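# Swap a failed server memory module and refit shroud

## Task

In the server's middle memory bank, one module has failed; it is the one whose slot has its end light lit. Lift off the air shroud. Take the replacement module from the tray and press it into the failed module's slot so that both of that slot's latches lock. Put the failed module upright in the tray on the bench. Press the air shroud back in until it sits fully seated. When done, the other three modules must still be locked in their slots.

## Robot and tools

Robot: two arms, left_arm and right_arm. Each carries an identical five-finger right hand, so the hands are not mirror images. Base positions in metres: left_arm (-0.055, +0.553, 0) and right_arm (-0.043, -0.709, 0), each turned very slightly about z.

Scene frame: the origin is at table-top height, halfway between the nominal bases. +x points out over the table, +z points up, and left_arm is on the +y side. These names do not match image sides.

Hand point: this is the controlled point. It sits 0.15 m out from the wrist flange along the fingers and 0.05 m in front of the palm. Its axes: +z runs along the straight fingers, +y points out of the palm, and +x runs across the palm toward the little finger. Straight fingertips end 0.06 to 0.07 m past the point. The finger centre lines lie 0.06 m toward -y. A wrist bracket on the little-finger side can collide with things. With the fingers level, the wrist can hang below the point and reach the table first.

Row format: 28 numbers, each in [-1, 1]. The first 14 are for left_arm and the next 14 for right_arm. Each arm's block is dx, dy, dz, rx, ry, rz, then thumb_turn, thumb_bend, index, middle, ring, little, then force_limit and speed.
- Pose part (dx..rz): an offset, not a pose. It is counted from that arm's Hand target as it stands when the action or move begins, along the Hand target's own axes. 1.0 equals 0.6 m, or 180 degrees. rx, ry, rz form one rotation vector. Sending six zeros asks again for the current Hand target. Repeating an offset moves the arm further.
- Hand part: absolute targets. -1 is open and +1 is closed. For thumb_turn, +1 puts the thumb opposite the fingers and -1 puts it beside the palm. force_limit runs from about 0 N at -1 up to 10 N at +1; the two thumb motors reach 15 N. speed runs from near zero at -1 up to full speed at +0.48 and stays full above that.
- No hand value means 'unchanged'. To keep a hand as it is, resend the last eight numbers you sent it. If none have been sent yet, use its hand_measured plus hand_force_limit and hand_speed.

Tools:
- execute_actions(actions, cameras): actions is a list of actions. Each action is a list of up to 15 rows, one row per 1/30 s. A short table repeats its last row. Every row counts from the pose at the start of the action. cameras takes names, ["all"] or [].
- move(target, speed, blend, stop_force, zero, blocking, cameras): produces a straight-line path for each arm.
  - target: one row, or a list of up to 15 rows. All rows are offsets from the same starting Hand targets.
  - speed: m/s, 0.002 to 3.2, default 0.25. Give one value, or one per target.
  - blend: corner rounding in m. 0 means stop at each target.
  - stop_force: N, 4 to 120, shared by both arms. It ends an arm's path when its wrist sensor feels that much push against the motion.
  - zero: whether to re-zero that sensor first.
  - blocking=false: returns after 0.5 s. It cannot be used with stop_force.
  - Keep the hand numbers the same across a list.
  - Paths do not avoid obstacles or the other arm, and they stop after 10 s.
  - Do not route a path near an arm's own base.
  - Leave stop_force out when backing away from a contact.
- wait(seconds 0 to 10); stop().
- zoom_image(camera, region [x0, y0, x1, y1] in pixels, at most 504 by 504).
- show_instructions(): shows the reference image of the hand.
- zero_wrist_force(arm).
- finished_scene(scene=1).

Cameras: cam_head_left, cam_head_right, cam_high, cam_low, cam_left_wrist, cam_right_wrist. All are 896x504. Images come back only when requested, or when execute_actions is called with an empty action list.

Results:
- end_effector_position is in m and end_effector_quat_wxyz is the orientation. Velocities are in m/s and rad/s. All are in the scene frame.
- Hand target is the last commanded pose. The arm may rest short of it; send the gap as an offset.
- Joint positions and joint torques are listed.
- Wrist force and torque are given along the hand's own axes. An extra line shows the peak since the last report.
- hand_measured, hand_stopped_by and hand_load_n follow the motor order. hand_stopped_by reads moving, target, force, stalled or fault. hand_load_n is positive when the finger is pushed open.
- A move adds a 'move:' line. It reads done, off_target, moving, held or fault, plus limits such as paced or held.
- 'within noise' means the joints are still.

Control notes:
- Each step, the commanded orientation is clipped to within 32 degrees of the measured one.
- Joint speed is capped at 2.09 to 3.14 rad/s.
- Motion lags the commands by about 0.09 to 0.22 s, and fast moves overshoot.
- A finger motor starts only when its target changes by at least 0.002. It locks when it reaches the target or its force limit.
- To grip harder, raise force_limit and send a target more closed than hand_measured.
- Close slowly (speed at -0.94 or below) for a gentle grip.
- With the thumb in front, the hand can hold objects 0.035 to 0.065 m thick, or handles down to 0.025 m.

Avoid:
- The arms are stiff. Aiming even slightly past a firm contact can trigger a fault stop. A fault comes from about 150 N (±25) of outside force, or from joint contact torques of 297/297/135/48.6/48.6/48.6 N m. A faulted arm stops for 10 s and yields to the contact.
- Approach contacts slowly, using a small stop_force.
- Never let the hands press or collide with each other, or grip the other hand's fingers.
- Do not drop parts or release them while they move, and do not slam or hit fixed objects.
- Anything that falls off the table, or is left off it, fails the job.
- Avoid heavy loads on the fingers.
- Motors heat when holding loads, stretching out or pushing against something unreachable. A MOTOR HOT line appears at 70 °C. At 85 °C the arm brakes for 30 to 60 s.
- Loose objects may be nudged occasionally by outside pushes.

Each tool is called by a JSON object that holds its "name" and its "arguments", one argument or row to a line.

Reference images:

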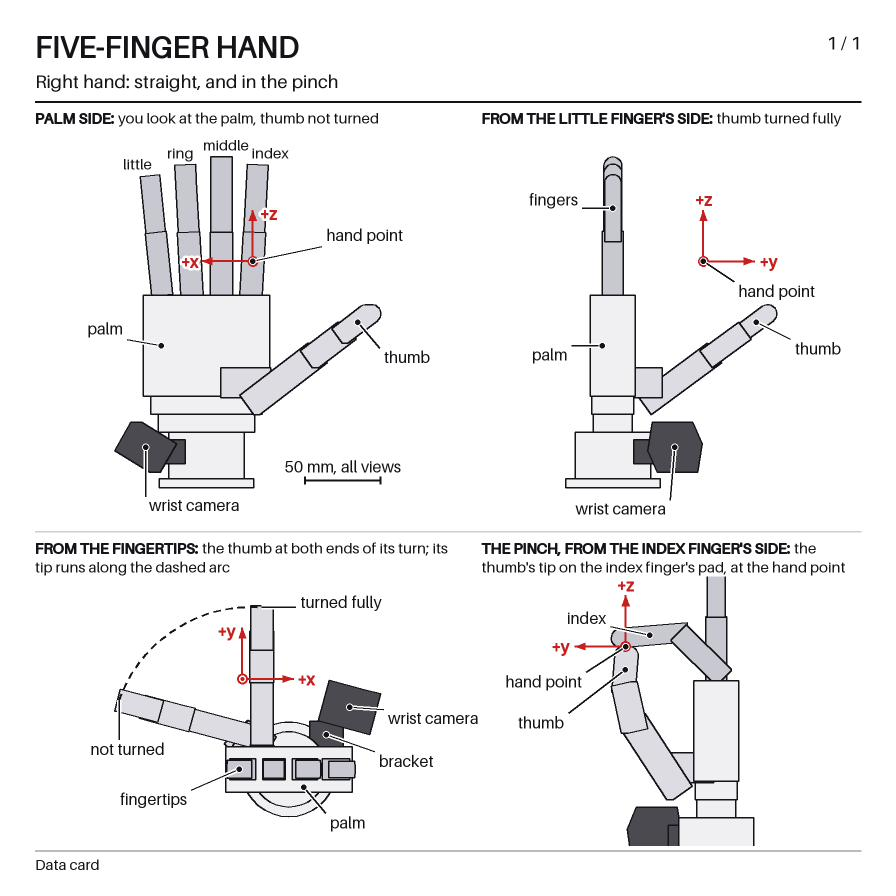

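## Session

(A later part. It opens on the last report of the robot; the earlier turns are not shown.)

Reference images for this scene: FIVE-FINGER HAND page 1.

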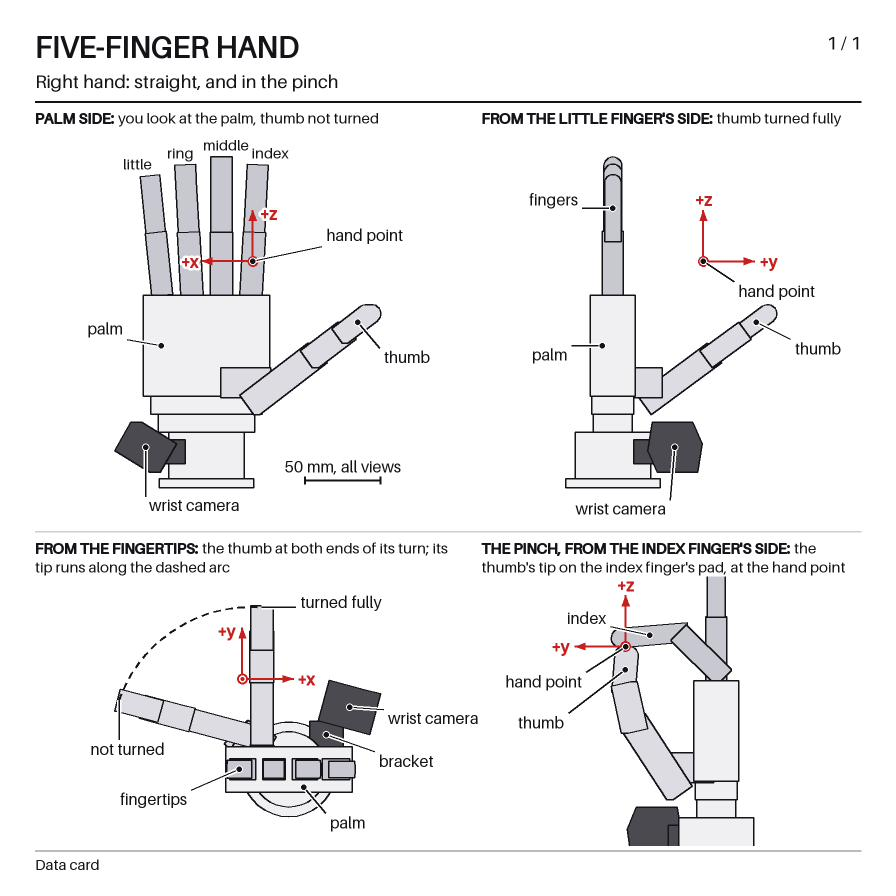

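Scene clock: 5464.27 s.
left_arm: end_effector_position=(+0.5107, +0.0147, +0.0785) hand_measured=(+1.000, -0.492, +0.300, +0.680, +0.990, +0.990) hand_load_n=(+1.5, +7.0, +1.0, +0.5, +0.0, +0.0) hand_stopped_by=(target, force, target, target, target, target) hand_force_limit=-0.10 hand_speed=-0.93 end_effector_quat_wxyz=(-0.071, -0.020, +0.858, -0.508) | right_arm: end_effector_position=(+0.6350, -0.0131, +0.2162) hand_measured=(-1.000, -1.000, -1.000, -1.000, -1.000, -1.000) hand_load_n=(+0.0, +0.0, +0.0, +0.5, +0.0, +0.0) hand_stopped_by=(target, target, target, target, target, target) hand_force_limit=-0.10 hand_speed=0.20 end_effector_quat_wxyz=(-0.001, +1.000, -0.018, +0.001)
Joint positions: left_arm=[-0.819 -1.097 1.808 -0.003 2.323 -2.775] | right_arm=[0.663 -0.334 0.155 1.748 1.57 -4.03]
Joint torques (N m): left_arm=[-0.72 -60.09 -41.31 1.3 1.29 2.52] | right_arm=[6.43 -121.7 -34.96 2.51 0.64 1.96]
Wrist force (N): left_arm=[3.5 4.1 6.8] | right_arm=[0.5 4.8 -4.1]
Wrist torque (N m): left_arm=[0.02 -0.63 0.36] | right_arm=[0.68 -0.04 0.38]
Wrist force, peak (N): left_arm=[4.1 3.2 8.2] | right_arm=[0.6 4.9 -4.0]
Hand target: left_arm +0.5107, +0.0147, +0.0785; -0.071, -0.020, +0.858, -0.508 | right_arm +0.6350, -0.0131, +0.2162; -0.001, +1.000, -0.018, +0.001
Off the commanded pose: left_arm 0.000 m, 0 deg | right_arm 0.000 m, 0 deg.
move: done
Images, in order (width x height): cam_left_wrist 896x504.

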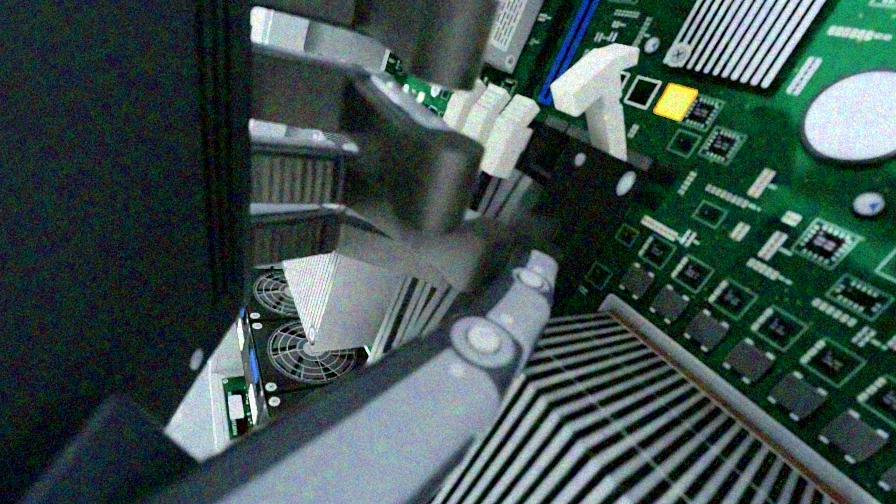

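{"name": "move", "arguments": {
  "target": [0.00144,-0.00868,-0.00474,0,0,0,1,0.1,0.3,0.68,0.99,0.99,-0.1,-0.93,0,0,0,0,0,0,-1,-1,-1,-1,-1,-1,-0.1,0.2],
  "speed": 0.004,
  "stop_force": 8,
  "cameras": ["cam_left_wrist", "cam_right_wrist"]
}}

{"name": "zoom_image", "arguments": {
  "camera": "cam_left_wrist",
  "region": [400, 130, 600, 330]
}}

{"name": "zoom_image", "arguments": {
  "camera": "cam_right_wrist",
  "region": [350, 170, 450, 340]
}}

Scene clock: 5473.17 s.
left_arm: end_effector_position=(+0.5107, +0.0147, +0.0845) hand_measured=(+1.000, -0.492, +0.300, +0.680, +0.990, +0.990) hand_load_n=(+1.0, +7.0, +0.0, +0.5, +0.0, +0.0) hand_stopped_by=(target, force, target, target, target, target) hand_force_limit=-0.10 hand_speed=-0.93 end_effector_quat_wxyz=(-0.071, -0.020, +0.858, -0.508) | right_arm: end_effector_position=(+0.6350, -0.0131, +0.2162) hand_measured=(-1.000, -1.000, -1.000, -1.000, -1.000, -1.000) hand_load_n=(+0.0, +0.0, +0.0, +0.0, +0.0, +0.0) hand_stopped_by=(target, target, target, target, target, target) hand_force_limit=-0.10 hand_speed=0.20 end_effector_quat_wxyz=(-0.001, +1.000, -0.018, +0.001)
Joint positions: left_arm=[-0.819 -1.103 1.804 0.007 2.323 -2.775] | right_arm=[0.663 -0.334 0.155 1.748 1.57 -4.03]
Joint torques (N m): left_arm=[-12.26 -61.47 -40.74 0.63 -1.07 -1.39] | right_arm=[4.94 -121.07 -34.38 2.5 0.69 1.93]
Wrist force (N): left_arm=[4.0 3.8 6.3] | right_arm=[0.2 4.4 -3.9]
Wrist torque (N m): left_arm=[-0.05 -0.71 0.37] | right_arm=[0.61 0.01 0.35]
Wrist force, peak (N): left_arm=[4.3 4.1 7.3] | right_arm=[0.3 4.9 -4.0]
Hand target: left_arm +0.5107, +0.0147, +0.0845; -0.071, -0.020, +0.858, -0.508 | right_arm +0.6350, -0.0131, +0.2162; -0.001, +1.000, -0.018, +0.001
Off the commanded pose: left_arm 0.000 m, 0 deg | right_arm 0.000 m, 0 deg.
move: done
Images, in order (width x height): cam_left_wrist 896x504, cam_right_wrist 896x504.

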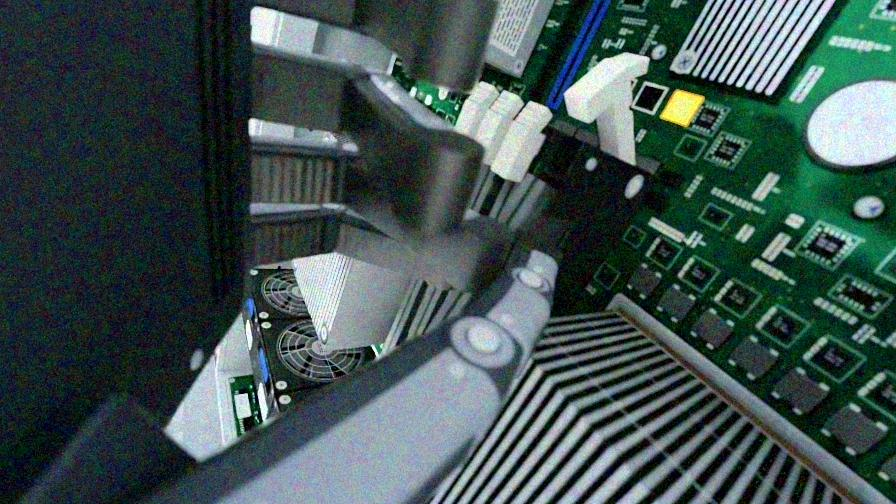

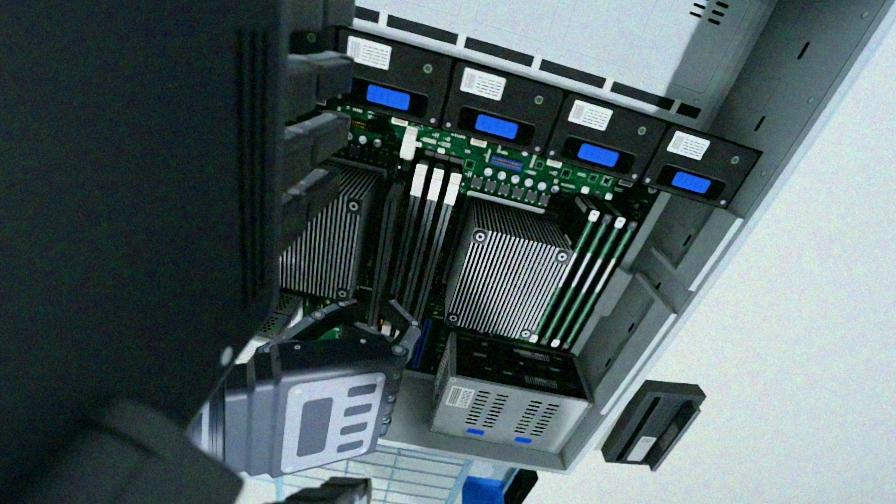

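Scaled by 2.520 from the camera's 896x504 image, which has a finer 1280x720 frame.

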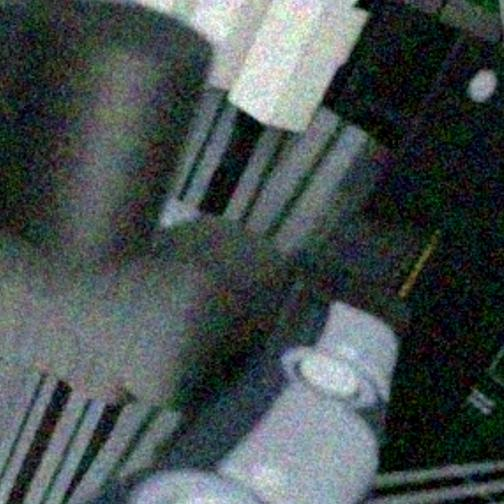

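Scaled by 2.965 from the camera's 896x504 image, which has a finer 1280x720 frame.

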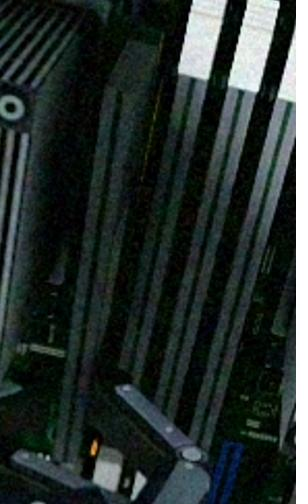

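{"name": "move", "arguments": {
  "target": [0,0,0,0,0,0,1,-0.55,0.3,0.68,0.99,0.99,-0.1,-0.6,0,0,0,0,0,0,-1,-1,-1,-1,-1,-1,-0.1,0.2],
  "speed": 0.02
}}

{"name": "move", "arguments": {
  "target": [
    [0.01432,-0.08687,-0.04732,0,0,0,1,-0.55,0.3,0.68,0.99,0.99,-0.1,-0.6,0,0,0,0,0,0,-1,-1,-1,-1,-1,-1,-0.1,0.2],
    [0.19548,-0.02856,-0.02158,0,0,0,1,-0.55,0.3,0.68,0.99,0.99,-0.1,-0.6,0,0,0,0,0,0,-1,-1,-1,-1,-1,-1,-0.1,0.2]
  ],
  "speed": [0.05, 0.15],
  "blend": [0.01, 0],
  "cameras": ["cam_left_wrist", "cam_right_wrist"]
}}

{"name": "zoom_image", "arguments": {
  "camera": "cam_right_wrist",
  "region": [340, 140, 460, 360]
}}

Scene clock: 5529.43 s.
left_arm: end_effector_position=(+0.5107, +0.0147, +0.0845) hand_measured=(+1.000, -0.550, +0.300, +0.680, +0.990, +0.990) hand_load_n=(+0.0, +0.0, +0.5, +0.0, +0.0, +0.0) hand_stopped_by=(target, target, target, target, target, target) hand_force_limit=-0.10 hand_speed=-0.60 end_effector_quat_wxyz=(-0.071, -0.020, +0.858, -0.508) | right_arm: end_effector_position=(+0.6350, -0.0131, +0.2162) hand_measured=(-1.000, -1.000, -1.000, -1.000, -1.000, -1.000) hand_load_n=(+0.0, +0.0, +0.0, +0.0, +0.0, +0.0) hand_stopped_by=(target, target, target, target, target, target) hand_force_limit=-0.10 hand_speed=0.20 end_effector_quat_wxyz=(-0.001, +1.000, -0.018, +0.001)
Joint positions: left_arm=[-0.819 -1.103 1.804 0.007 2.323 -2.775] | right_arm=[0.663 -0.334 0.155 1.748 1.57 -4.03]
Joint torques (N m): left_arm=[-12.01 -60.55 -23.73 0.19 -0.79 -3.35] | right_arm=[6.96 -121.1 -34.02 2.51 0.82 1.79]
Wrist force (N): left_arm=[4.1 3.8 6.1] | right_arm=[0.4 4.5 -3.9]
Wrist torque (N m): left_arm=[-0.02 -0.72 0.38] | right_arm=[0.62 -0.02 0.36]
Wrist force, peak (N): left_arm=[4.6 3.9 6.4] | right_arm=[0.2 4.8 -4.0]
Hand target: left_arm +0.5107, +0.0147, +0.0845; -0.071, -0.020, +0.858, -0.508 | right_arm +0.6350, -0.0131, +0.2162; -0.001, +1.000, -0.018, +0.001
Off the commanded pose: left_arm 0.000 m, 0 deg | right_arm 0.000 m, 0 deg.
move: done

Scene clock: 5531.83 s.
left_arm: end_effector_position=(+0.3979, +0.0221, +0.1222) hand_measured=(+1.000, -0.550, +0.300, +0.680, +0.990, +0.990) hand_load_n=(+0.0, +0.0, +0.0, +0.0, +0.0, +0.0) hand_stopped_by=(target, target, target, target, target, target) hand_force_limit=-0.10 hand_speed=-0.60 end_effector_quat_wxyz=(-0.071, -0.020, +0.858, -0.508) | right_arm: end_effector_position=(+0.6350, -0.0131, +0.2162) hand_measured=(-1.000, -1.000, -1.000, -1.000, -1.000, -1.000) hand_load_n=(+0.0, +0.0, +0.0, +0.0, +0.0, +0.0) hand_stopped_by=(target, target, target, target, target, target) hand_force_limit=-0.10 hand_speed=0.20 end_effector_quat_wxyz=(-0.001, +1.000, -0.018, +0.001)
Joint positions: left_arm=[-0.958 -1.297 1.997 -0.066 2.214 -2.888] | right_arm=[0.663 -0.334 0.155 1.748 1.57 -4.03]
Joint torques (N m): left_arm=[-6.74 -55.54 -32.01 1.06 1.99 3.61] | right_arm=[6.8 -121.12 -33.86 2.61 0.67 1.83]
Wrist force (N): left_arm=[4.0 3.9 5.7] | right_arm=[-0.1 4.4 -3.8]
Wrist torque (N m): left_arm=[0.03 -0.70 0.25] | right_arm=[0.60 0.04 0.33]
Wrist force, peak (N): left_arm=[6.1 4.9 6.4] | right_arm=[0.3 4.6 -4.2]
Hand target: left_arm +0.3978, +0.0221, +0.1222; -0.071, -0.020, +0.858, -0.508 | right_arm +0.6350, -0.0131, +0.2162; -0.001, +1.000, -0.018, +0.001
Off the commanded pose: left_arm 0.000 m, 0 deg | right_arm 0.000 m, 0 deg.
move: done
Images, in order (width x height): cam_left_wrist 896x504, cam_right_wrist 896x504.

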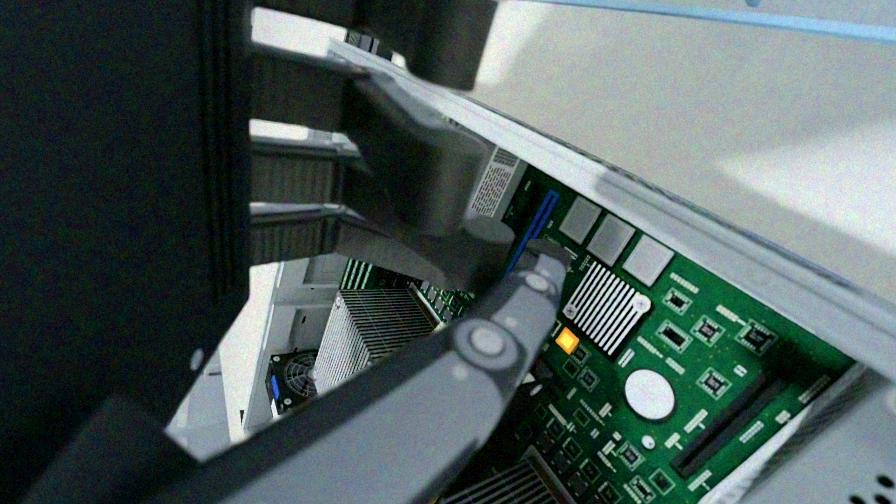

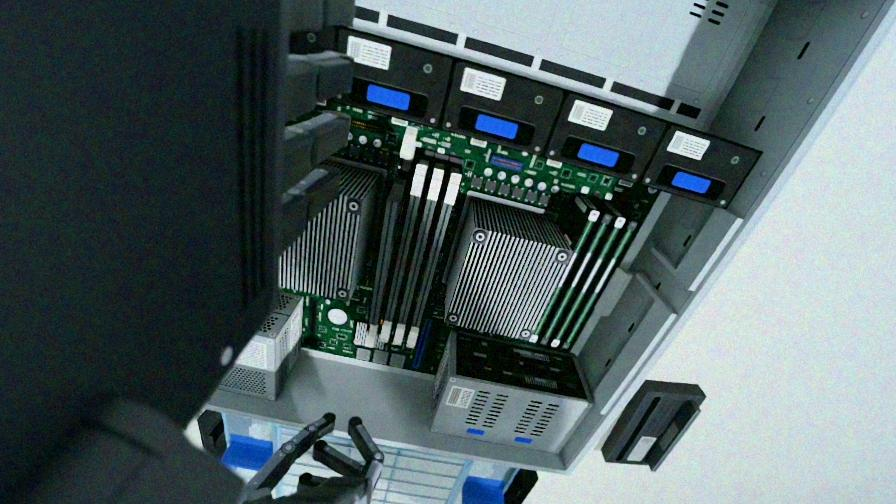

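Scaled by 2.291 from the camera's 896x504 image, which has a finer 1280x720 frame.

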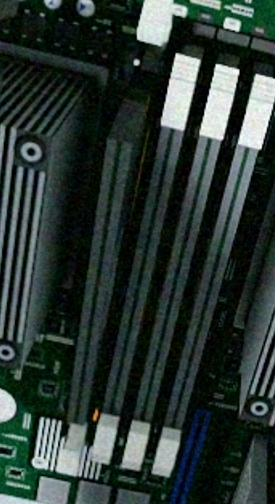

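{"name": "zoom_image", "arguments": {
  "camera": "cam_right_wrist",
  "region": [355, 290, 425, 360]
}}

{"name": "zoom_image", "arguments": {
  "camera": "cam_right_wrist",
  "region": [375, 150, 445, 220]
}}

Scaled by 7.200 from the camera's 896x504 image, which has a finer 1280x720 frame.

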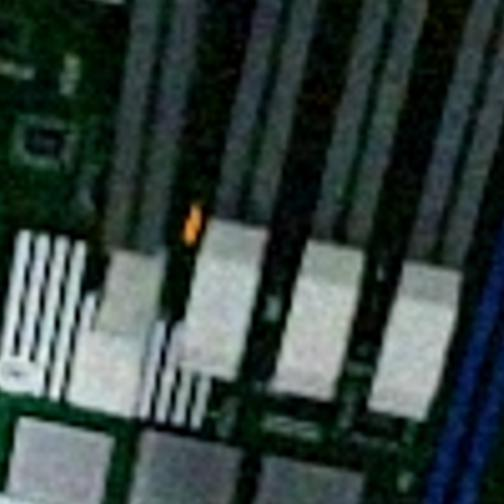

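Scaled by 7.200 from the camera's 896x504 image, which has a finer 1280x720 frame.

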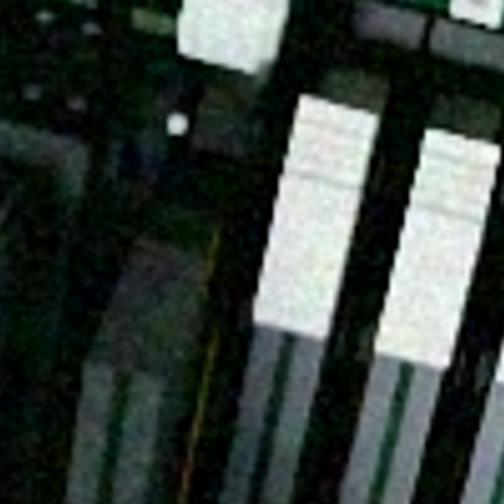

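{"name": "move", "arguments": {
  "target": [0,0,0,0,0,0,1,-0.55,0.3,0.68,0.99,0.99,-0.1,-0.6,-0.0570,0.0335,0.052,0,0,0,-1,-1,-1,0.99,0.99,0.99,-0.1,0.3],
  "speed": 0.06,
  "cameras": ["cam_right_wrist"]
}}

Scene clock: 5571.57 s.
left_arm: end_effector_position=(+0.3978, +0.0221, +0.1222) hand_measured=(+1.000, -0.550, +0.300, +0.680, +0.990, +0.990) hand_load_n=(+0.0, +0.0, +0.0, +0.0, +0.0, +0.5) hand_stopped_by=(target, target, target, target, target, target) hand_force_limit=-0.10 hand_speed=-0.60 end_effector_quat_wxyz=(-0.071, -0.020, +0.858, -0.508) | right_arm: end_effector_position=(+0.6001, -0.0319, +0.1850) hand_measured=(-1.000, -1.000, -1.000, +0.990, +0.990, +0.990) hand_load_n=(+0.0, +0.0, +0.0, +0.0, +0.0, +0.0) hand_stopped_by=(target, target, target, target, target, target) hand_force_limit=-0.10 hand_speed=0.30 end_effector_quat_wxyz=(-0.001, +1.000, -0.018, +0.001)
Joint positions: left_arm=[-0.958 -1.297 1.997 -0.066 2.214 -2.888] | right_arm=[0.669 -0.518 0.573 1.514 1.57 -4.024]
Joint torques (N m): left_arm=[-9.88 -61.82 -21.89 -0.43 0.18 4.05] | right_arm=[-5.3 -114.72 -34.3 4.35 -1.35 -1.35]
Wrist force (N): left_arm=[4.2 4.4 6.3] | right_arm=[-0.1 4.0 -3.6]
Wrist torque (N m): left_arm=[0.08 -0.76 0.28] | right_arm=[0.48 0.11 0.29]
Wrist force, peak (N): left_arm=[4.5 4.1 6.4] | right_arm=[0.2 4.8 -3.9]
Hand target: left_arm +0.3978, +0.0221, +0.1222; -0.071, -0.020, +0.858, -0.508 | right_arm +0.6002, -0.0319, +0.1850; -0.001, +1.000, -0.018, +0.001
Off the commanded pose: left_arm 0.000 m, 0 deg | right_arm 0.000 m, 0 deg.
move: done
Images, in order (width x height): cam_right_wrist 896x504.

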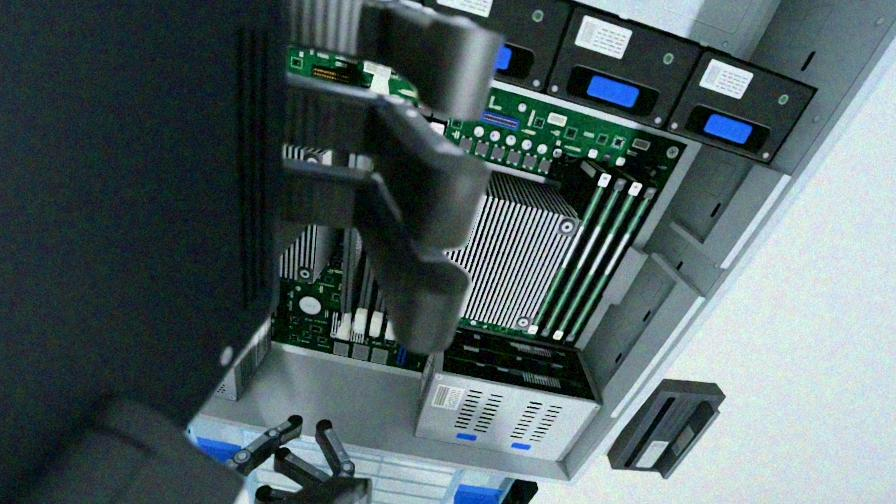

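{"name": "move", "arguments": {
  "target": [-0.0143,-0.1176,0.0355,0.0716,-0.4344,-0.2366,1,-0.55,0.3,0.68,0.99,0.99,-0.1,-0.6,0,0,0,0,0,0,-1,-1,-1,0.99,0.99,0.99,-0.1,0.3],
  "speed": 0.12,
  "cameras": ["cam_left_wrist", "cam_head_left"]
}}

Scene clock: 5593.13 s.
left_arm: end_effector_position=(+0.4117, -0.0311, +0.1722) hand_measured=(+1.000, -0.550, +0.300, +0.680, +0.990, +0.990) hand_load_n=(+0.0, +0.0, +0.0, +0.0, +0.0, +0.0) hand_stopped_by=(target, target, target, target, target, target) hand_force_limit=-0.10 hand_speed=-0.60 end_effector_quat_wxyz=(-0.310, +0.621, -0.592, +0.410) | right_arm: end_effector_position=(+0.6002, -0.0319, +0.1850) hand_measured=(-1.000, -1.000, -1.000, +0.990, +0.990, +0.990) hand_load_n=(+0.0, +0.0, +0.0, +0.0, +0.0, +0.0) hand_stopped_by=(target, target, target, target, target, target) hand_force_limit=-0.10 hand_speed=0.30 end_effector_quat_wxyz=(-0.001, +1.000, -0.018, +0.001)
Joint positions: left_arm=[-1.448 -1.142 1.761 0.506 0.551 -4.362] | right_arm=[0.669 -0.518 0.573 1.514 1.57 -4.024]
Joint torques (N m): left_arm=[5.87 -58.91 -22.22 4.7 -0.28 -2.6] | right_arm=[-10.06 -105.97 -46.76 5.91 0.96 -3.26]
Wrist force (N): left_arm=[4.1 3.9 6.3] | right_arm=[-0.3 4.4 -3.7]
Wrist torque (N m): left_arm=[-0.04 -0.72 0.28] | right_arm=[0.55 0.14 0.30]
Wrist force, peak (N): left_arm=[4.7 4.6 6.3] | right_arm=[0.1 5.0 -3.8]
Hand target: left_arm +0.4117, -0.0310, +0.1721; -0.310, +0.621, -0.592, +0.410 | right_arm +0.6002, -0.0319, +0.1850; -0.001, +1.000, -0.018, +0.001
Off the commanded pose: left_arm 0.000 m, 0 deg | right_arm 0.000 m, 0 deg.
move: done
Images, in order (width x height): cam_head_left 896x504, cam_left_wrist 896x504.

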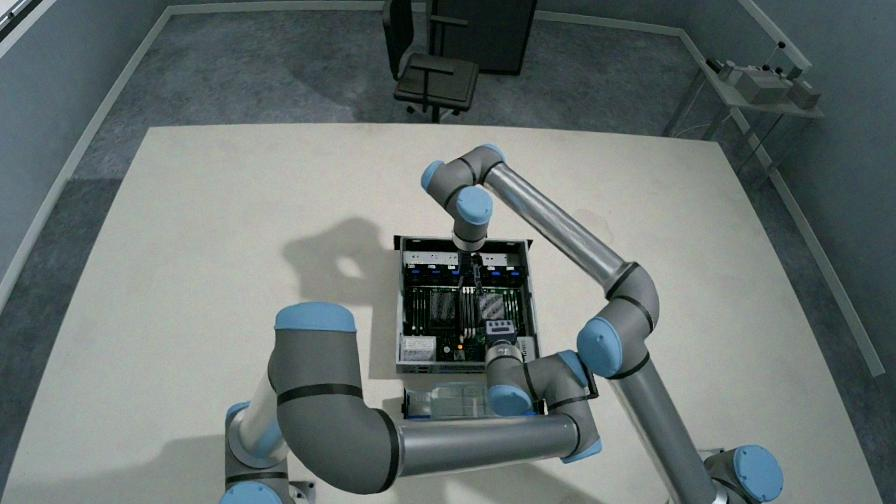

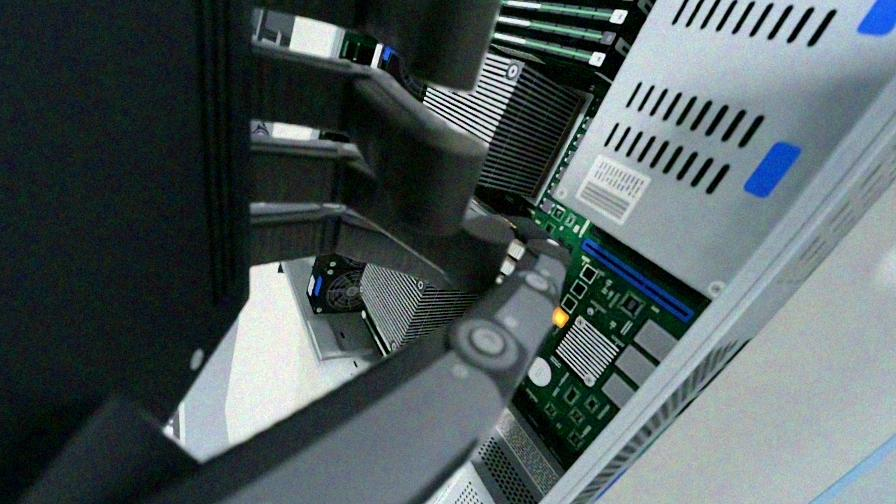

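{"name": "move", "arguments": {
  "target": [0,0,0,0,0,0,1,-0.55,0.3,0.68,0.99,0.99,-0.1,-0.6,0,0,0,0,0,0,1,-1,-1,0.99,0.99,0.99,-0.1,0.3],
  "speed": 0.1
}}

{"name": "move", "arguments": {
  "target": [-0.003,-0.008,-0.0085,0,0,0,-1,-1,-1,-1,-1,-1,-0.1,0.2,0,0,0,0,0,0,1,-1,-1,0.99,0.99,0.99,-0.1,0.3],
  "speed": 0.1,
  "cameras": ["cam_left_wrist"]
}}

Scene clock: 5602.23 s.
left_arm: end_effector_position=(+0.4117, -0.0310, +0.1721) hand_measured=(+1.000, -0.550, +0.300, +0.680, +0.990, +0.990) hand_load_n=(+0.0, +0.0, +0.0, +0.0, +0.0, +0.0) hand_stopped_by=(target, target, target, target, target, target) hand_force_limit=-0.10 hand_speed=-0.60 end_effector_quat_wxyz=(-0.310, +0.621, -0.592, +0.410) | right_arm: end_effector_position=(+0.6002, -0.0319, +0.1850) hand_measured=(+1.000, -1.000, -1.000, +0.990, +0.990, +0.990) hand_load_n=(+0.0, +0.0, +0.0, +0.0, +0.0, +0.0) hand_stopped_by=(target, target, target, target, target, target) hand_force_limit=-0.10 hand_speed=0.30 end_effector_quat_wxyz=(-0.001, +1.000, -0.018, +0.001)
Joint positions: left_arm=[-1.448 -1.142 1.761 0.507 0.551 -4.362] | right_arm=[0.669 -0.518 0.573 1.514 1.57 -4.024]
Joint torques (N m): left_arm=[9.47 -66.61 -22.25 2.19 -0.8 2.83] | right_arm=[-8.25 -108.61 -46.27 5.92 0.92 -3.04]
Wrist force (N): left_arm=[4.0 4.0 6.2] | right_arm=[-0.1 4.4 -3.6]
Wrist torque (N m): left_arm=[-0.02 -0.71 0.31] | right_arm=[0.54 0.09 0.30]
Wrist force, peak (N): left_arm=[3.9 4.4 6.6] | right_arm=[0.1 4.8 -4.0]
Hand target: left_arm +0.4117, -0.0310, +0.1721; -0.310, +0.621, -0.592, +0.410 | right_arm +0.6002, -0.0319, +0.1850; -0.001, +1.000, -0.018, +0.001
Off the commanded pose: left_arm 0.000 m, 0 deg | right_arm 0.000 m, 0 deg.
move: done

Scene clock: 5603.40 s.
left_arm: end_effector_position=(+0.4096, -0.0282, +0.1785) hand_measured=(-1.000, -1.000, -1.000, -1.000, -1.000, -1.000) hand_load_n=(+0.0, +0.0, +0.0, +0.0, +0.0, +0.0) hand_stopped_by=(target, target, target, target, target, target) hand_force_limit=-0.10 hand_speed=0.20 end_effector_quat_wxyz=(-0.310, +0.621, -0.592, +0.410) | right_arm: end_effector_position=(+0.6002, -0.0319, +0.1850) hand_measured=(+1.000, -1.000, -1.000, +0.990, +0.990, +0.990) hand_load_n=(+0.0, +0.0, +0.0, +0.0, +0.0, +0.0) hand_stopped_by=(target, target, target, target, target, target) hand_force_limit=-0.10 hand_speed=0.30 end_effector_quat_wxyz=(-0.001, +1.000, -0.018, +0.001)
Joint positions: left_arm=[-1.451 -1.153 1.764 0.518 0.55 -4.367] | right_arm=[0.669 -0.518 0.573 1.514 1.57 -4.024]
Joint torques (N m): left_arm=[-0.19 -56.75 -34.64 0.81 -0.59 2.11] | right_arm=[-8.45 -109.08 -46.42 5.69 0.82 -2.76]
Wrist force (N): left_arm=[4.1 3.9 6.2] | right_arm=[-0.1 4.3 -3.7]
Wrist torque (N m): left_arm=[-0.08 -0.73 0.43] | right_arm=[0.54 0.10 0.30]
Wrist force, peak (N): left_arm=[4.6 4.2 6.4] | right_arm=[-0.2 4.4 -4.0]
Hand target: left_arm +0.4096, -0.0282, +0.1785; -0.310, +0.621, -0.592, +0.410 | right_arm +0.6002, -0.0319, +0.1850; -0.001, +1.000, -0.018, +0.001
Off the commanded pose: left_arm 0.000 m, 0 deg | right_arm 0.000 m, 0 deg.
move: done
Images, in order (width x height): cam_left_wrist 896x504.

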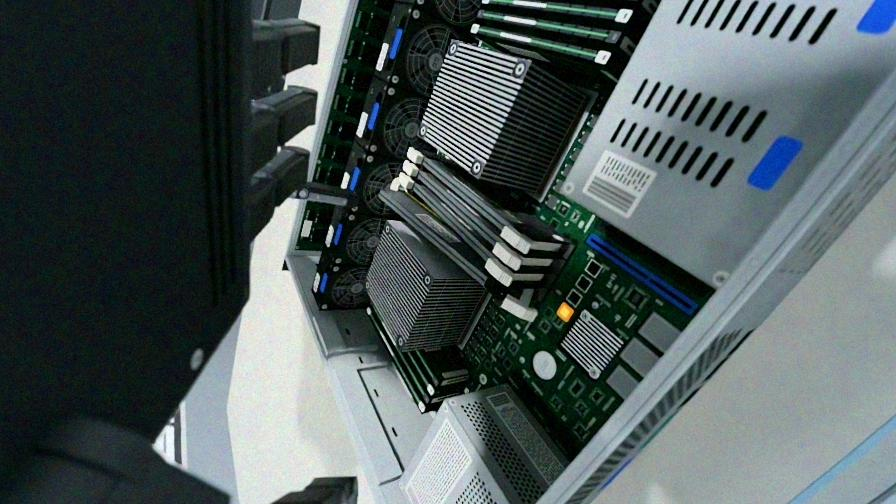

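Great view. Zoom in.

{"name": "zoom_image", "arguments": {
  "camera": "cam_left_wrist",
  "region": [360, 130, 560, 330]
}}

{"name": "zoom_image", "arguments": {
  "camera": "cam_left_wrist",
  "region": [360, 130, 450, 220]
}}

{"name": "zoom_image", "arguments": {
  "camera": "cam_left_wrist",
  "region": [460, 210, 580, 330]
}}

Scaled by 2.520 from the camera's 896x504 image, which has a finer 1280x720 frame.

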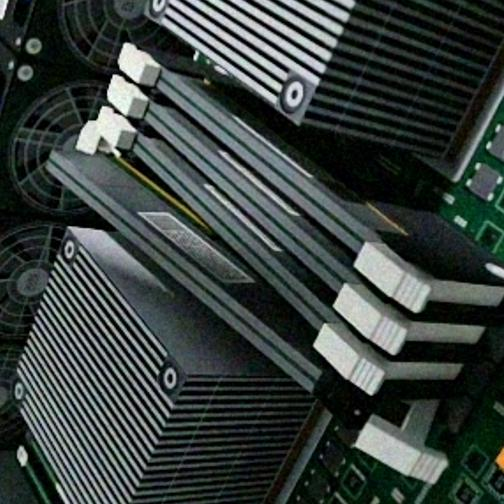

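Scaled by 5.600 from the camera's 896x504 image, which has a finer 1280x720 frame.

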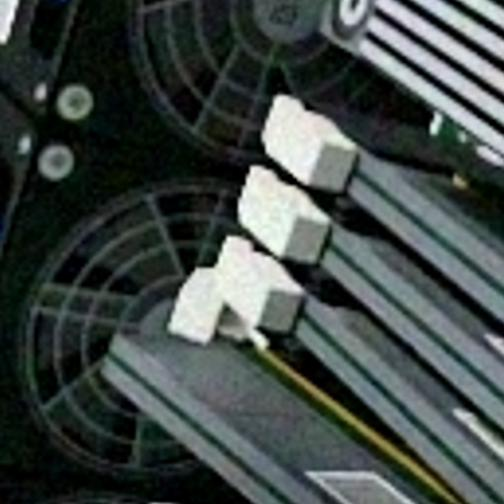

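Scaled by 4.200 from the camera's 896x504 image, which has a finer 1280x720 frame.

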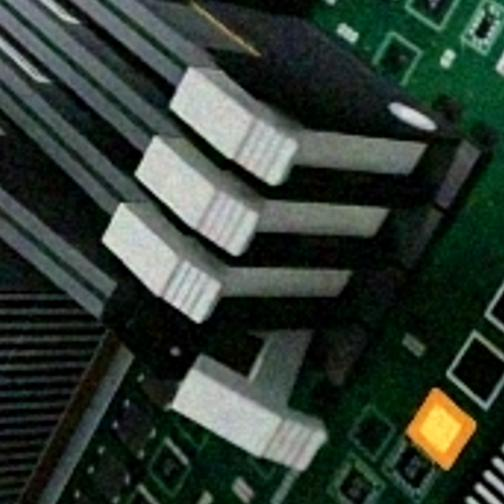

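{"name": "move", "arguments": {
  "target": [-0.0889,0.0417,-0.0029,-0.0711,0.4352,0.2361,1,-0.55,0.3,0.68,0.99,0.99,-0.1,0.0,0,0,0,0,0,0,1,-1,-1,0.99,0.99,0.99,-0.1,0.3],
  "speed": 0.15
}}

Scene clock: 5660.83 s.
left_arm: end_effector_position=(+0.3981, +0.0220, +0.1500) hand_measured=(+1.000, -0.550, +0.300, +0.680, +0.990, +0.990) hand_load_n=(+0.0, +0.0, +0.0, +0.0, +0.0, +0.5) hand_stopped_by=(target, target, target, target, target, target) hand_force_limit=-0.10 hand_speed=0.00 end_effector_quat_wxyz=(-0.071, -0.020, +0.858, -0.509) | right_arm: end_effector_position=(+0.6002, -0.0319, +0.1850) hand_measured=(+1.000, -1.000, -1.000, +0.990, +0.990, +0.990) hand_load_n=(+0.0, +0.0, +0.0, +0.0, +0.0, +0.0) hand_stopped_by=(target, target, target, target, target, target) hand_force_limit=-0.10 hand_speed=0.30 end_effector_quat_wxyz=(-0.001, +1.000, -0.018, +0.001)
Joint positions: left_arm=[-0.957 -1.327 1.977 -0.017 2.217 -2.888] | right_arm=[0.669 -0.518 0.573 1.514 1.57 -4.024]
Joint torques (N m): left_arm=[-0.91 -48.95 -22.25 0.11 2.27 0.07] | right_arm=[-5.97 -114.78 -46 5.74 0.55 -2.27]
Wrist force (N): left_arm=[4.1 4.2 6.3] | right_arm=[0.0 4.6 -3.6]
Wrist torque (N m): left_arm=[0.03 -0.75 0.41] | right_arm=[0.58 0.07 0.31]
Wrist force, peak (N): left_arm=[4.7 4.6 6.7] | right_arm=[-0.2 4.9 -3.8]
Hand target: left_arm +0.3980, +0.0221, +0.1500; -0.071, -0.020, +0.858, -0.509 | right_arm +0.6002, -0.0319, +0.1850; -0.001, +1.000, -0.018, +0.001
Off the commanded pose: left_arm 0.000 m, 0 deg | right_arm 0.000 m, 0 deg.
move: done

{"name": "move", "arguments": {
  "target": [-0.19677,0.03895,0.0274,0,0,0,1,-0.6,0.3,0.68,0.99,0.99,-0.1,0.0,0,0,0,0,0,0,1,-1,-1,0.99,0.99,0.99,-0.1,0.3],
  "speed": 0.1,
  "stop_force": 8,
  "cameras": ["cam_left_wrist"]
}}

{"name": "zoom_image", "arguments": {
  "camera": "cam_left_wrist",
  "region": [400, 50, 680, 330]
}}

Scene clock: 5670.93 s.
left_arm: end_effector_position=(+0.5106, +0.0144, +0.1050) hand_measured=(+1.000, -0.600, +0.300, +0.680, +0.990, +0.990) hand_load_n=(+0.0, +0.0, +0.0, +0.0, +0.0, +0.0) hand_stopped_by=(target, target, target, target, target, target) hand_force_limit=-0.10 hand_speed=0.00 end_effector_quat_wxyz=(-0.071, -0.020, +0.858, -0.509) | right_arm: end_effector_position=(+0.6002, -0.0319, +0.1850) hand_measured=(+1.000, -1.000, -1.000, +0.990, +0.990, +0.990) hand_load_n=(+0.0, +0.0, +0.0, +0.0, +0.0, +0.0) hand_stopped_by=(target, target, target, target, target, target) hand_force_limit=-0.10 hand_speed=0.30 end_effector_quat_wxyz=(-0.001, +1.000, -0.018, +0.001)
Joint positions: left_arm=[-0.818 -1.125 1.793 0.037 2.326 -2.776] | right_arm=[0.669 -0.518 0.573 1.514 1.57 -4.024]
Joint torques (N m): left_arm=[-5.04 -58.46 -21.72 -0.78 -1.03 -3.01] | right_arm=[-6.46 -115.17 -46.08 5.97 0.45 -1.97]
Wrist force (N): left_arm=[4.3 3.9 5.5] | right_arm=[-0.4 4.1 -3.2]
Wrist torque (N m): left_arm=[0.02 -0.73 0.40] | right_arm=[0.48 0.14 0.28]
Wrist force, peak (N): left_arm=[4.5 4.2 6.6] | right_arm=[0.0 4.9 -3.7]
Hand target: left_arm +0.5106, +0.0144, +0.1050; -0.071, -0.020, +0.858, -0.509 | right_arm +0.6002, -0.0319, +0.1850; -0.001, +1.000, -0.018, +0.001
Off the commanded pose: left_arm 0.000 m, 0 deg | right_arm 0.000 m, 0 deg.
move: done
Images, in order (width x height): cam_left_wrist 896x504.

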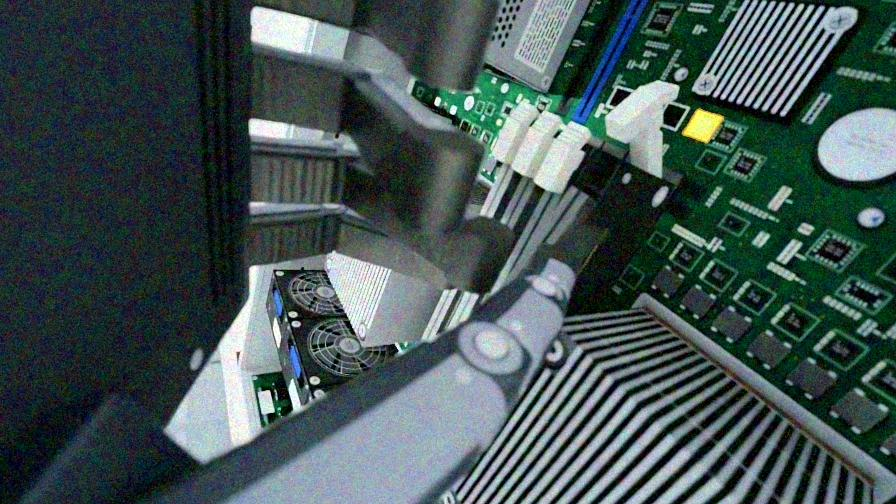

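Scaled by 1.800 from the camera's 896x504 image, which has a finer 1280x720 frame.

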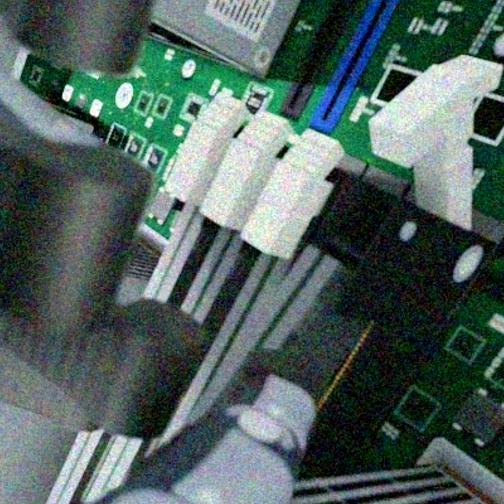

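{"name": "move", "arguments": {
  "target": [-0.0073,0.044,0.0247,0,0,0,1,-0.6,0.3,0.68,0.99,0.99,-0.1,0.0,0,0,0,0,0,0,1,-1,-1,0.99,0.99,0.99,-0.1,0.3],
  "speed": 0.015,
  "stop_force": 4
}}

Scene clock: 5676.93 s.
left_arm: end_effector_position=(+0.5106, +0.0140, +0.0749) hand_measured=(+1.000, -0.600, +0.300, +0.680, +0.990, +0.990) hand_load_n=(+0.0, +0.0, -1.5, +0.0, +0.0, +0.0) hand_stopped_by=(target, target, target, target, target, target) hand_force_limit=-0.10 hand_speed=0.00 end_effector_quat_wxyz=(-0.071, -0.020, +0.858, -0.509) | right_arm: end_effector_position=(+0.6002, -0.0319, +0.1850) hand_measured=(+1.000, -1.000, -1.000, +0.990, +0.990, +0.990) hand_load_n=(+0.0, +0.0, +0.0, +0.0, +0.0, +0.0) hand_stopped_by=(target, target, target, target, target, target) hand_force_limit=-0.10 hand_speed=0.30 end_effector_quat_wxyz=(-0.001, +1.000, -0.018, +0.001)
Joint positions: left_arm=[-0.819 -1.092 1.809 -0.012 2.326 -2.776] | right_arm=[0.669 -0.518 0.573 1.514 1.57 -4.024]
Joint torques (N m): left_arm=[-2.75 -71.64 -42.75 4.29 -0.41 -2.7] | right_arm=[-4.82 -115.26 -45.63 5.87 0.33 -1.42]
Wrist force (N): left_arm=[5.2 -0.4 4.6] | right_arm=[-0.2 4.5 -3.7]
Wrist torque (N m): left_arm=[-0.08 -0.78 0.40] | right_arm=[0.57 0.12 0.29]
Wrist force, peak (N): left_arm=[4.6 4.5 6.3] | right_arm=[-0.1 4.8 -3.7]
Hand target: left_arm +0.5106, +0.0140, +0.0749; -0.071, -0.020, +0.858, -0.509 | right_arm +0.6002, -0.0319, +0.1850; -0.001, +1.000, -0.018, +0.001
Off the commanded pose: left_arm 0.000 m, 0 deg | right_arm 0.000 m, 0 deg.
move: contact (left_arm)

{"name": "move", "arguments": {
  "target": [0.00005,-0.0003,-0.00016,0,0,0,1,0.0,0.3,0.68,0.99,0.99,-0.3,-0.93,0,0,0,0,0,0,1,-1,-1,0.99,0.99,0.99,-0.1,0.3],
  "speed": 0.01
}}

{"name": "move", "arguments": {
  "target": [0.00005,0.00081,-0.00146,0,0,0,1,0.0,0.3,0.68,0.99,0.99,-0.3,-0.93,0,0,0,0,0,0,1,-1,-1,0.99,0.99,0.99,-0.1,0.3],
  "speed": 0.006
}}

Scene clock: 5686.47 s.
left_arm: end_effector_position=(+0.5106, +0.0140, +0.0751) hand_measured=(+1.000, -0.500, +0.300, +0.680, +0.990, +0.990) hand_load_n=(+1.0, +5.0, -1.0, +0.5, +0.0, +0.0) hand_stopped_by=(target, force, target, target, target, target) hand_force_limit=-0.30 hand_speed=-0.93 end_effector_quat_wxyz=(-0.071, -0.020, +0.858, -0.509) | right_arm: end_effector_position=(+0.6002, -0.0319, +0.1850) hand_measured=(+1.000, -1.000, -1.000, +0.990, +0.990, +0.990) hand_load_n=(+0.0, +0.0, +0.0, +0.0, +0.0, +0.0) hand_stopped_by=(target, target, target, target, target, target) hand_force_limit=-0.10 hand_speed=0.30 end_effector_quat_wxyz=(-0.001, +1.000, -0.018, +0.001)
Joint positions: left_arm=[-0.819 -1.093 1.809 -0.011 2.326 -2.776] | right_arm=[0.669 -0.518 0.573 1.514 1.57 -4.024]
Joint torques (N m): left_arm=[3.12 -73.99 -42.79 4.11 1.75 -0.14] | right_arm=[-3.26 -115.35 -45.14 5.62 0.28 -1.19]
Wrist force (N): left_arm=[4.6 1.9 5.2] | right_arm=[0.1 4.3 -3.7]
Wrist torque (N m): left_arm=[-0.02 -0.75 0.40] | right_arm=[0.55 0.07 0.31]
Wrist force, peak (N): left_arm=[4.7 1.9 5.6] | right_arm=[-0.1 4.7 -4.0]
Hand target: left_arm +0.5106, +0.0140, +0.0751; -0.071, -0.020, +0.858, -0.509 | right_arm +0.6002, -0.0319, +0.1850; -0.001, +1.000, -0.018, +0.001
Off the commanded pose: left_arm 0.000 m, 0 deg | right_arm 0.000 m, 0 deg.
move: done

Scene clock: 5687.17 s.
left_arm: end_effector_position=(+0.5107, +0.0150, +0.0751) hand_measured=(+1.000, -0.500, +0.300, +0.680, +0.990, +0.990) hand_load_n=(+1.0, +5.0, +2.5, +0.5, +0.0, +0.0) hand_stopped_by=(target, force, target, target, target, target) hand_force_limit=-0.30 hand_speed=-0.93 end_effector_quat_wxyz=(-0.071, -0.020, +0.858, -0.509) | right_arm: end_effector_position=(+0.6002, -0.0319, +0.1850) hand_measured=(+1.000, -1.000, -1.000, +0.990, +0.990, +0.990) hand_load_n=(+0.0, -0.5, +0.0, +0.0, +0.0, +0.0) hand_stopped_by=(target, target, target, target, target, target) hand_force_limit=-0.10 hand_speed=0.30 end_effector_quat_wxyz=(-0.001, +1.000, -0.018, +0.001)
Joint positions: left_arm=[-0.817 -1.093 1.81 -0.011 2.326 -2.775] | right_arm=[0.669 -0.518 0.573 1.514 1.57 -4.024]
Joint torques (N m): left_arm=[6.04 -69.68 -16.47 4.66 2.79 3.85] | right_arm=[-3.82 -114.59 -45.2 5.87 0.23 -1.05]
Wrist force (N): left_arm=[4.2 -0.9 8.0] | right_arm=[0.0 4.8 -3.5]
Wrist torque (N m): left_arm=[-0.08 -0.77 0.25] | right_arm=[0.61 0.08 0.33]
Wrist force, peak (N): left_arm=[4.2 -0.9 8.0] | right_arm=[0.0 4.8 -3.8]
Hand target: left_arm +0.5106, +0.0150, +0.0751; -0.071, -0.020, +0.858, -0.509 | right_arm +0.6002, -0.0319, +0.1850; -0.001, +1.000, -0.018, +0.001
Off the commanded pose: left_arm 0.000 m, 0 deg | right_arm 0.000 m, 0 deg.
move: done

{"name": "move", "arguments": {
  "target": [0,0,0,0,0,0,1,0.1,0.3,0.68,0.99,0.99,0.3,-0.93,0,0,0,0,0,0,1,-1,-1,0.99,0.99,0.99,-0.1,0.3],
  "speed": 0.006
}}

{"name": "move", "arguments": {
  "target": [0.00048,-0.0029,-0.00158,0,0,0,1,0.1,0.3,0.68,0.99,0.99,0.3,-0.93,0,0,0,0,0,0,1,-1,-1,0.99,0.99,0.99,-0.1,0.3],
  "speed": 0.004
}}

Scene clock: 5693.10 s.
left_arm: end_effector_position=(+0.5106, +0.0150, +0.0751) hand_measured=(+1.000, -0.480, +0.300, +0.680, +0.990, +0.990) hand_load_n=(+1.5, +9.5, +2.5, +0.5, +0.0, +0.0) hand_stopped_by=(target, force, target, target, target, target) hand_force_limit=0.30 hand_speed=-0.93 end_effector_quat_wxyz=(-0.071, -0.020, +0.858, -0.509) | right_arm: end_effector_position=(+0.6002, -0.0319, +0.1850) hand_measured=(+1.000, -1.000, -1.000, +0.990, +0.990, +0.990) hand_load_n=(+0.0, +0.0, +0.0, +0.0, +0.0, +0.0) hand_stopped_by=(target, target, target, target, target, target) hand_force_limit=-0.10 hand_speed=0.30 end_effector_quat_wxyz=(-0.001, +1.000, -0.018, +0.001)
Joint positions: left_arm=[-0.817 -1.093 1.81 -0.011 2.326 -2.775] | right_arm=[0.669 -0.518 0.573 1.514 1.57 -4.024]
Joint torques (N m): left_arm=[-5.61 -59.23 -16.17 4.94 -0.23 -2.53] | right_arm=[-4.1 -114.34 -45.11 5.8 0.1 -0.86]
Wrist force (N): left_arm=[4.0 -0.7 8.1] | right_arm=[0.1 4.2 -3.5]
Wrist torque (N m): left_arm=[-0.03 -0.75 0.25] | right_arm=[0.51 0.06 0.31]
Wrist force, peak (N): left_arm=[4.1 -0.9 8.3] | right_arm=[0.2 5.0 -3.4]
Hand target: left_arm +0.5106, +0.0150, +0.0751; -0.071, -0.020, +0.858, -0.509 | right_arm +0.6002, -0.0319, +0.1850; -0.001, +1.000, -0.018, +0.001
Off the commanded pose: left_arm 0.000 m, 0 deg | right_arm 0.000 m, 0 deg.
move: done

Scene clock: 5693.83 s.
left_arm: end_effector_position=(+0.5106, +0.0150, +0.0771) hand_measured=(+1.000, -0.480, +0.300, +0.680, +0.990, +0.990) hand_load_n=(+1.5, +9.5, +1.0, +1.0, +0.0, +0.0) hand_stopped_by=(target, force, target, target, target, target) hand_force_limit=0.30 hand_speed=-0.93 end_effector_quat_wxyz=(-0.071, -0.020, +0.858, -0.509) | right_arm: end_effector_position=(+0.6002, -0.0319, +0.1850) hand_measured=(+1.000, -1.000, -1.000, +0.990, +0.990, +0.990) hand_load_n=(+0.0, +0.0, +0.0, +0.0, +0.0, +0.0) hand_stopped_by=(target, target, target, target, target, target) hand_force_limit=-0.10 hand_speed=0.30 end_effector_quat_wxyz=(-0.001, +1.000, -0.018, +0.001)
Joint positions: left_arm=[-0.817 -1.095 1.809 -0.008 2.326 -2.775] | right_arm=[0.669 -0.518 0.573 1.514 1.57 -4.024]
Joint torques (N m): left_arm=[-6.23 -71.53 -43.88 2.88 -0.19 -2.45] | right_arm=[-2.29 -115.1 -44.71 5.8 0.37 -0.68]
Wrist force (N): left_arm=[4.4 3.9 6.8] | right_arm=[0.2 4.4 -3.4]
Wrist torque (N m): left_arm=[0.00 -0.74 0.23] | right_arm=[0.54 0.04 0.32]
Wrist force, peak (N): left_arm=[3.5 3.4 9.7] | right_arm=[0.0 4.8 -3.3]
Hand target: left_arm +0.5106, +0.0150, +0.0771; -0.071, -0.020, +0.858, -0.509 | right_arm +0.6002, -0.0319, +0.1850; -0.001, +1.000, -0.018, +0.001
Off the commanded pose: left_arm 0.000 m, 0 deg | right_arm 0.000 m, 0 deg.
move: done

{"name": "move", "arguments": {
  "target": [0.00119,-0.00724,-0.00394,0,0,0,1,-0.8,0.3,0.68,0.99,0.99,0.3,-0.2,0,0,0,0,0,0,1,-1,-1,0.99,0.99,0.99,-0.1,0.3],
  "speed": 0.02
}}

{"name": "move", "arguments": {
  "target": [0,0,0,0,0,0,1,-0.8,0.3,0.99,0.99,0.99,-0.5,-0.3,0,0,0,0,0,0,1,-1,-1,0.99,0.99,0.99,-0.1,0.3],
  "speed": 0.02
}}

Scene clock: 5706.97 s.
left_arm: end_effector_position=(+0.5106, +0.0150, +0.0822) hand_measured=(+1.000, -0.800, +0.300, +0.680, +0.990, +0.990) hand_load_n=(+0.0, +0.0, +0.5, +0.0, +0.0, +0.0) hand_stopped_by=(target, target, target, target, target, target) hand_force_limit=0.30 hand_speed=-0.20 end_effector_quat_wxyz=(-0.071, -0.020, +0.858, -0.509) | right_arm: end_effector_position=(+0.6002, -0.0319, +0.1850) hand_measured=(+1.000, -1.000, -1.000, +0.990, +0.990, +0.990) hand_load_n=(+0.0, +0.0, +0.0, +0.0, +0.0, +0.0) hand_stopped_by=(target, target, target, target, target, target) hand_force_limit=-0.10 hand_speed=0.30 end_effector_quat_wxyz=(-0.001, +1.000, -0.018, +0.001)
Joint positions: left_arm=[-0.817 -1.101 1.806 0 2.326 -2.775] | right_arm=[0.669 -0.518 0.573 1.514 1.57 -4.024]
Joint torques (N m): left_arm=[0.55 -62.33 -40.91 0.83 0.3 -1.18] | right_arm=[-1.72 -116.22 -45.01 5.84 0.2 -0.28]
Wrist force (N): left_arm=[4.1 3.9 6.3] | right_arm=[0.3 4.7 -3.7]
Wrist torque (N m): left_arm=[0.00 -0.72 0.22] | right_arm=[0.60 0.05 0.33]
Wrist force, peak (N): left_arm=[4.2 4.7 7.4] | right_arm=[0.1 4.9 -3.8]
Hand target: left_arm +0.5106, +0.0150, +0.0821; -0.071, -0.020, +0.858, -0.509 | right_arm +0.6002, -0.0319, +0.1850; -0.001, +1.000, -0.018, +0.001
Off the commanded pose: left_arm 0.000 m, 0 deg | right_arm 0.000 m, 0 deg.
move: done

Scene clock: 5707.47 s.
left_arm: end_effector_position=(+0.5107, +0.0150, +0.0821) hand_measured=(+1.000, -0.800, +0.300, +0.990, +0.990, +0.990) hand_load_n=(+0.0, +0.0, +0.5, +0.0, +0.0, +0.0) hand_stopped_by=(target, target, target, target, target, target) hand_force_limit=-0.50 hand_speed=-0.30 end_effector_quat_wxyz=(-0.071, -0.020, +0.858, -0.509) | right_arm: end_effector_position=(+0.6002, -0.0319, +0.1850) hand_measured=(+1.000, -1.000, -1.000, +0.990, +0.990, +0.990) hand_load_n=(+0.0, +0.0, +0.0, +0.0, +0.0, +0.0) hand_stopped_by=(target, target, target, target, target, target) hand_force_limit=-0.10 hand_speed=0.30 end_effector_quat_wxyz=(-0.001, +1.000, -0.018, +0.001)
Joint positions: left_arm=[-0.817 -1.101 1.806 0 2.326 -2.775] | right_arm=[0.669 -0.518 0.573 1.514 1.57 -4.024]
Joint torques (N m): left_arm=[0.17 -55.89 -32.87 -0.28 0.85 -1.34] | right_arm=[-2.4 -115.38 -45.02 5.68 0.02 -0.49]
Wrist force (N): left_arm=[4.5 3.9 6.3] | right_arm=[0.1 4.2 -3.8]
Wrist torque (N m): left_arm=[0.00 -0.78 0.24] | right_arm=[0.53 0.08 0.30]
Wrist force, peak (N): left_arm=[4.0 4.4 6.7] | right_arm=[0.2 4.9 -3.6]
Hand target: left_arm +0.5106, +0.0150, +0.0821; -0.071, -0.020, +0.858, -0.509 | right_arm +0.6002, -0.0319, +0.1850; -0.001, +1.000, -0.018, +0.001
Off the commanded pose: left_arm 0.000 m, 0 deg | right_arm 0.000 m, 0 deg.
move: done


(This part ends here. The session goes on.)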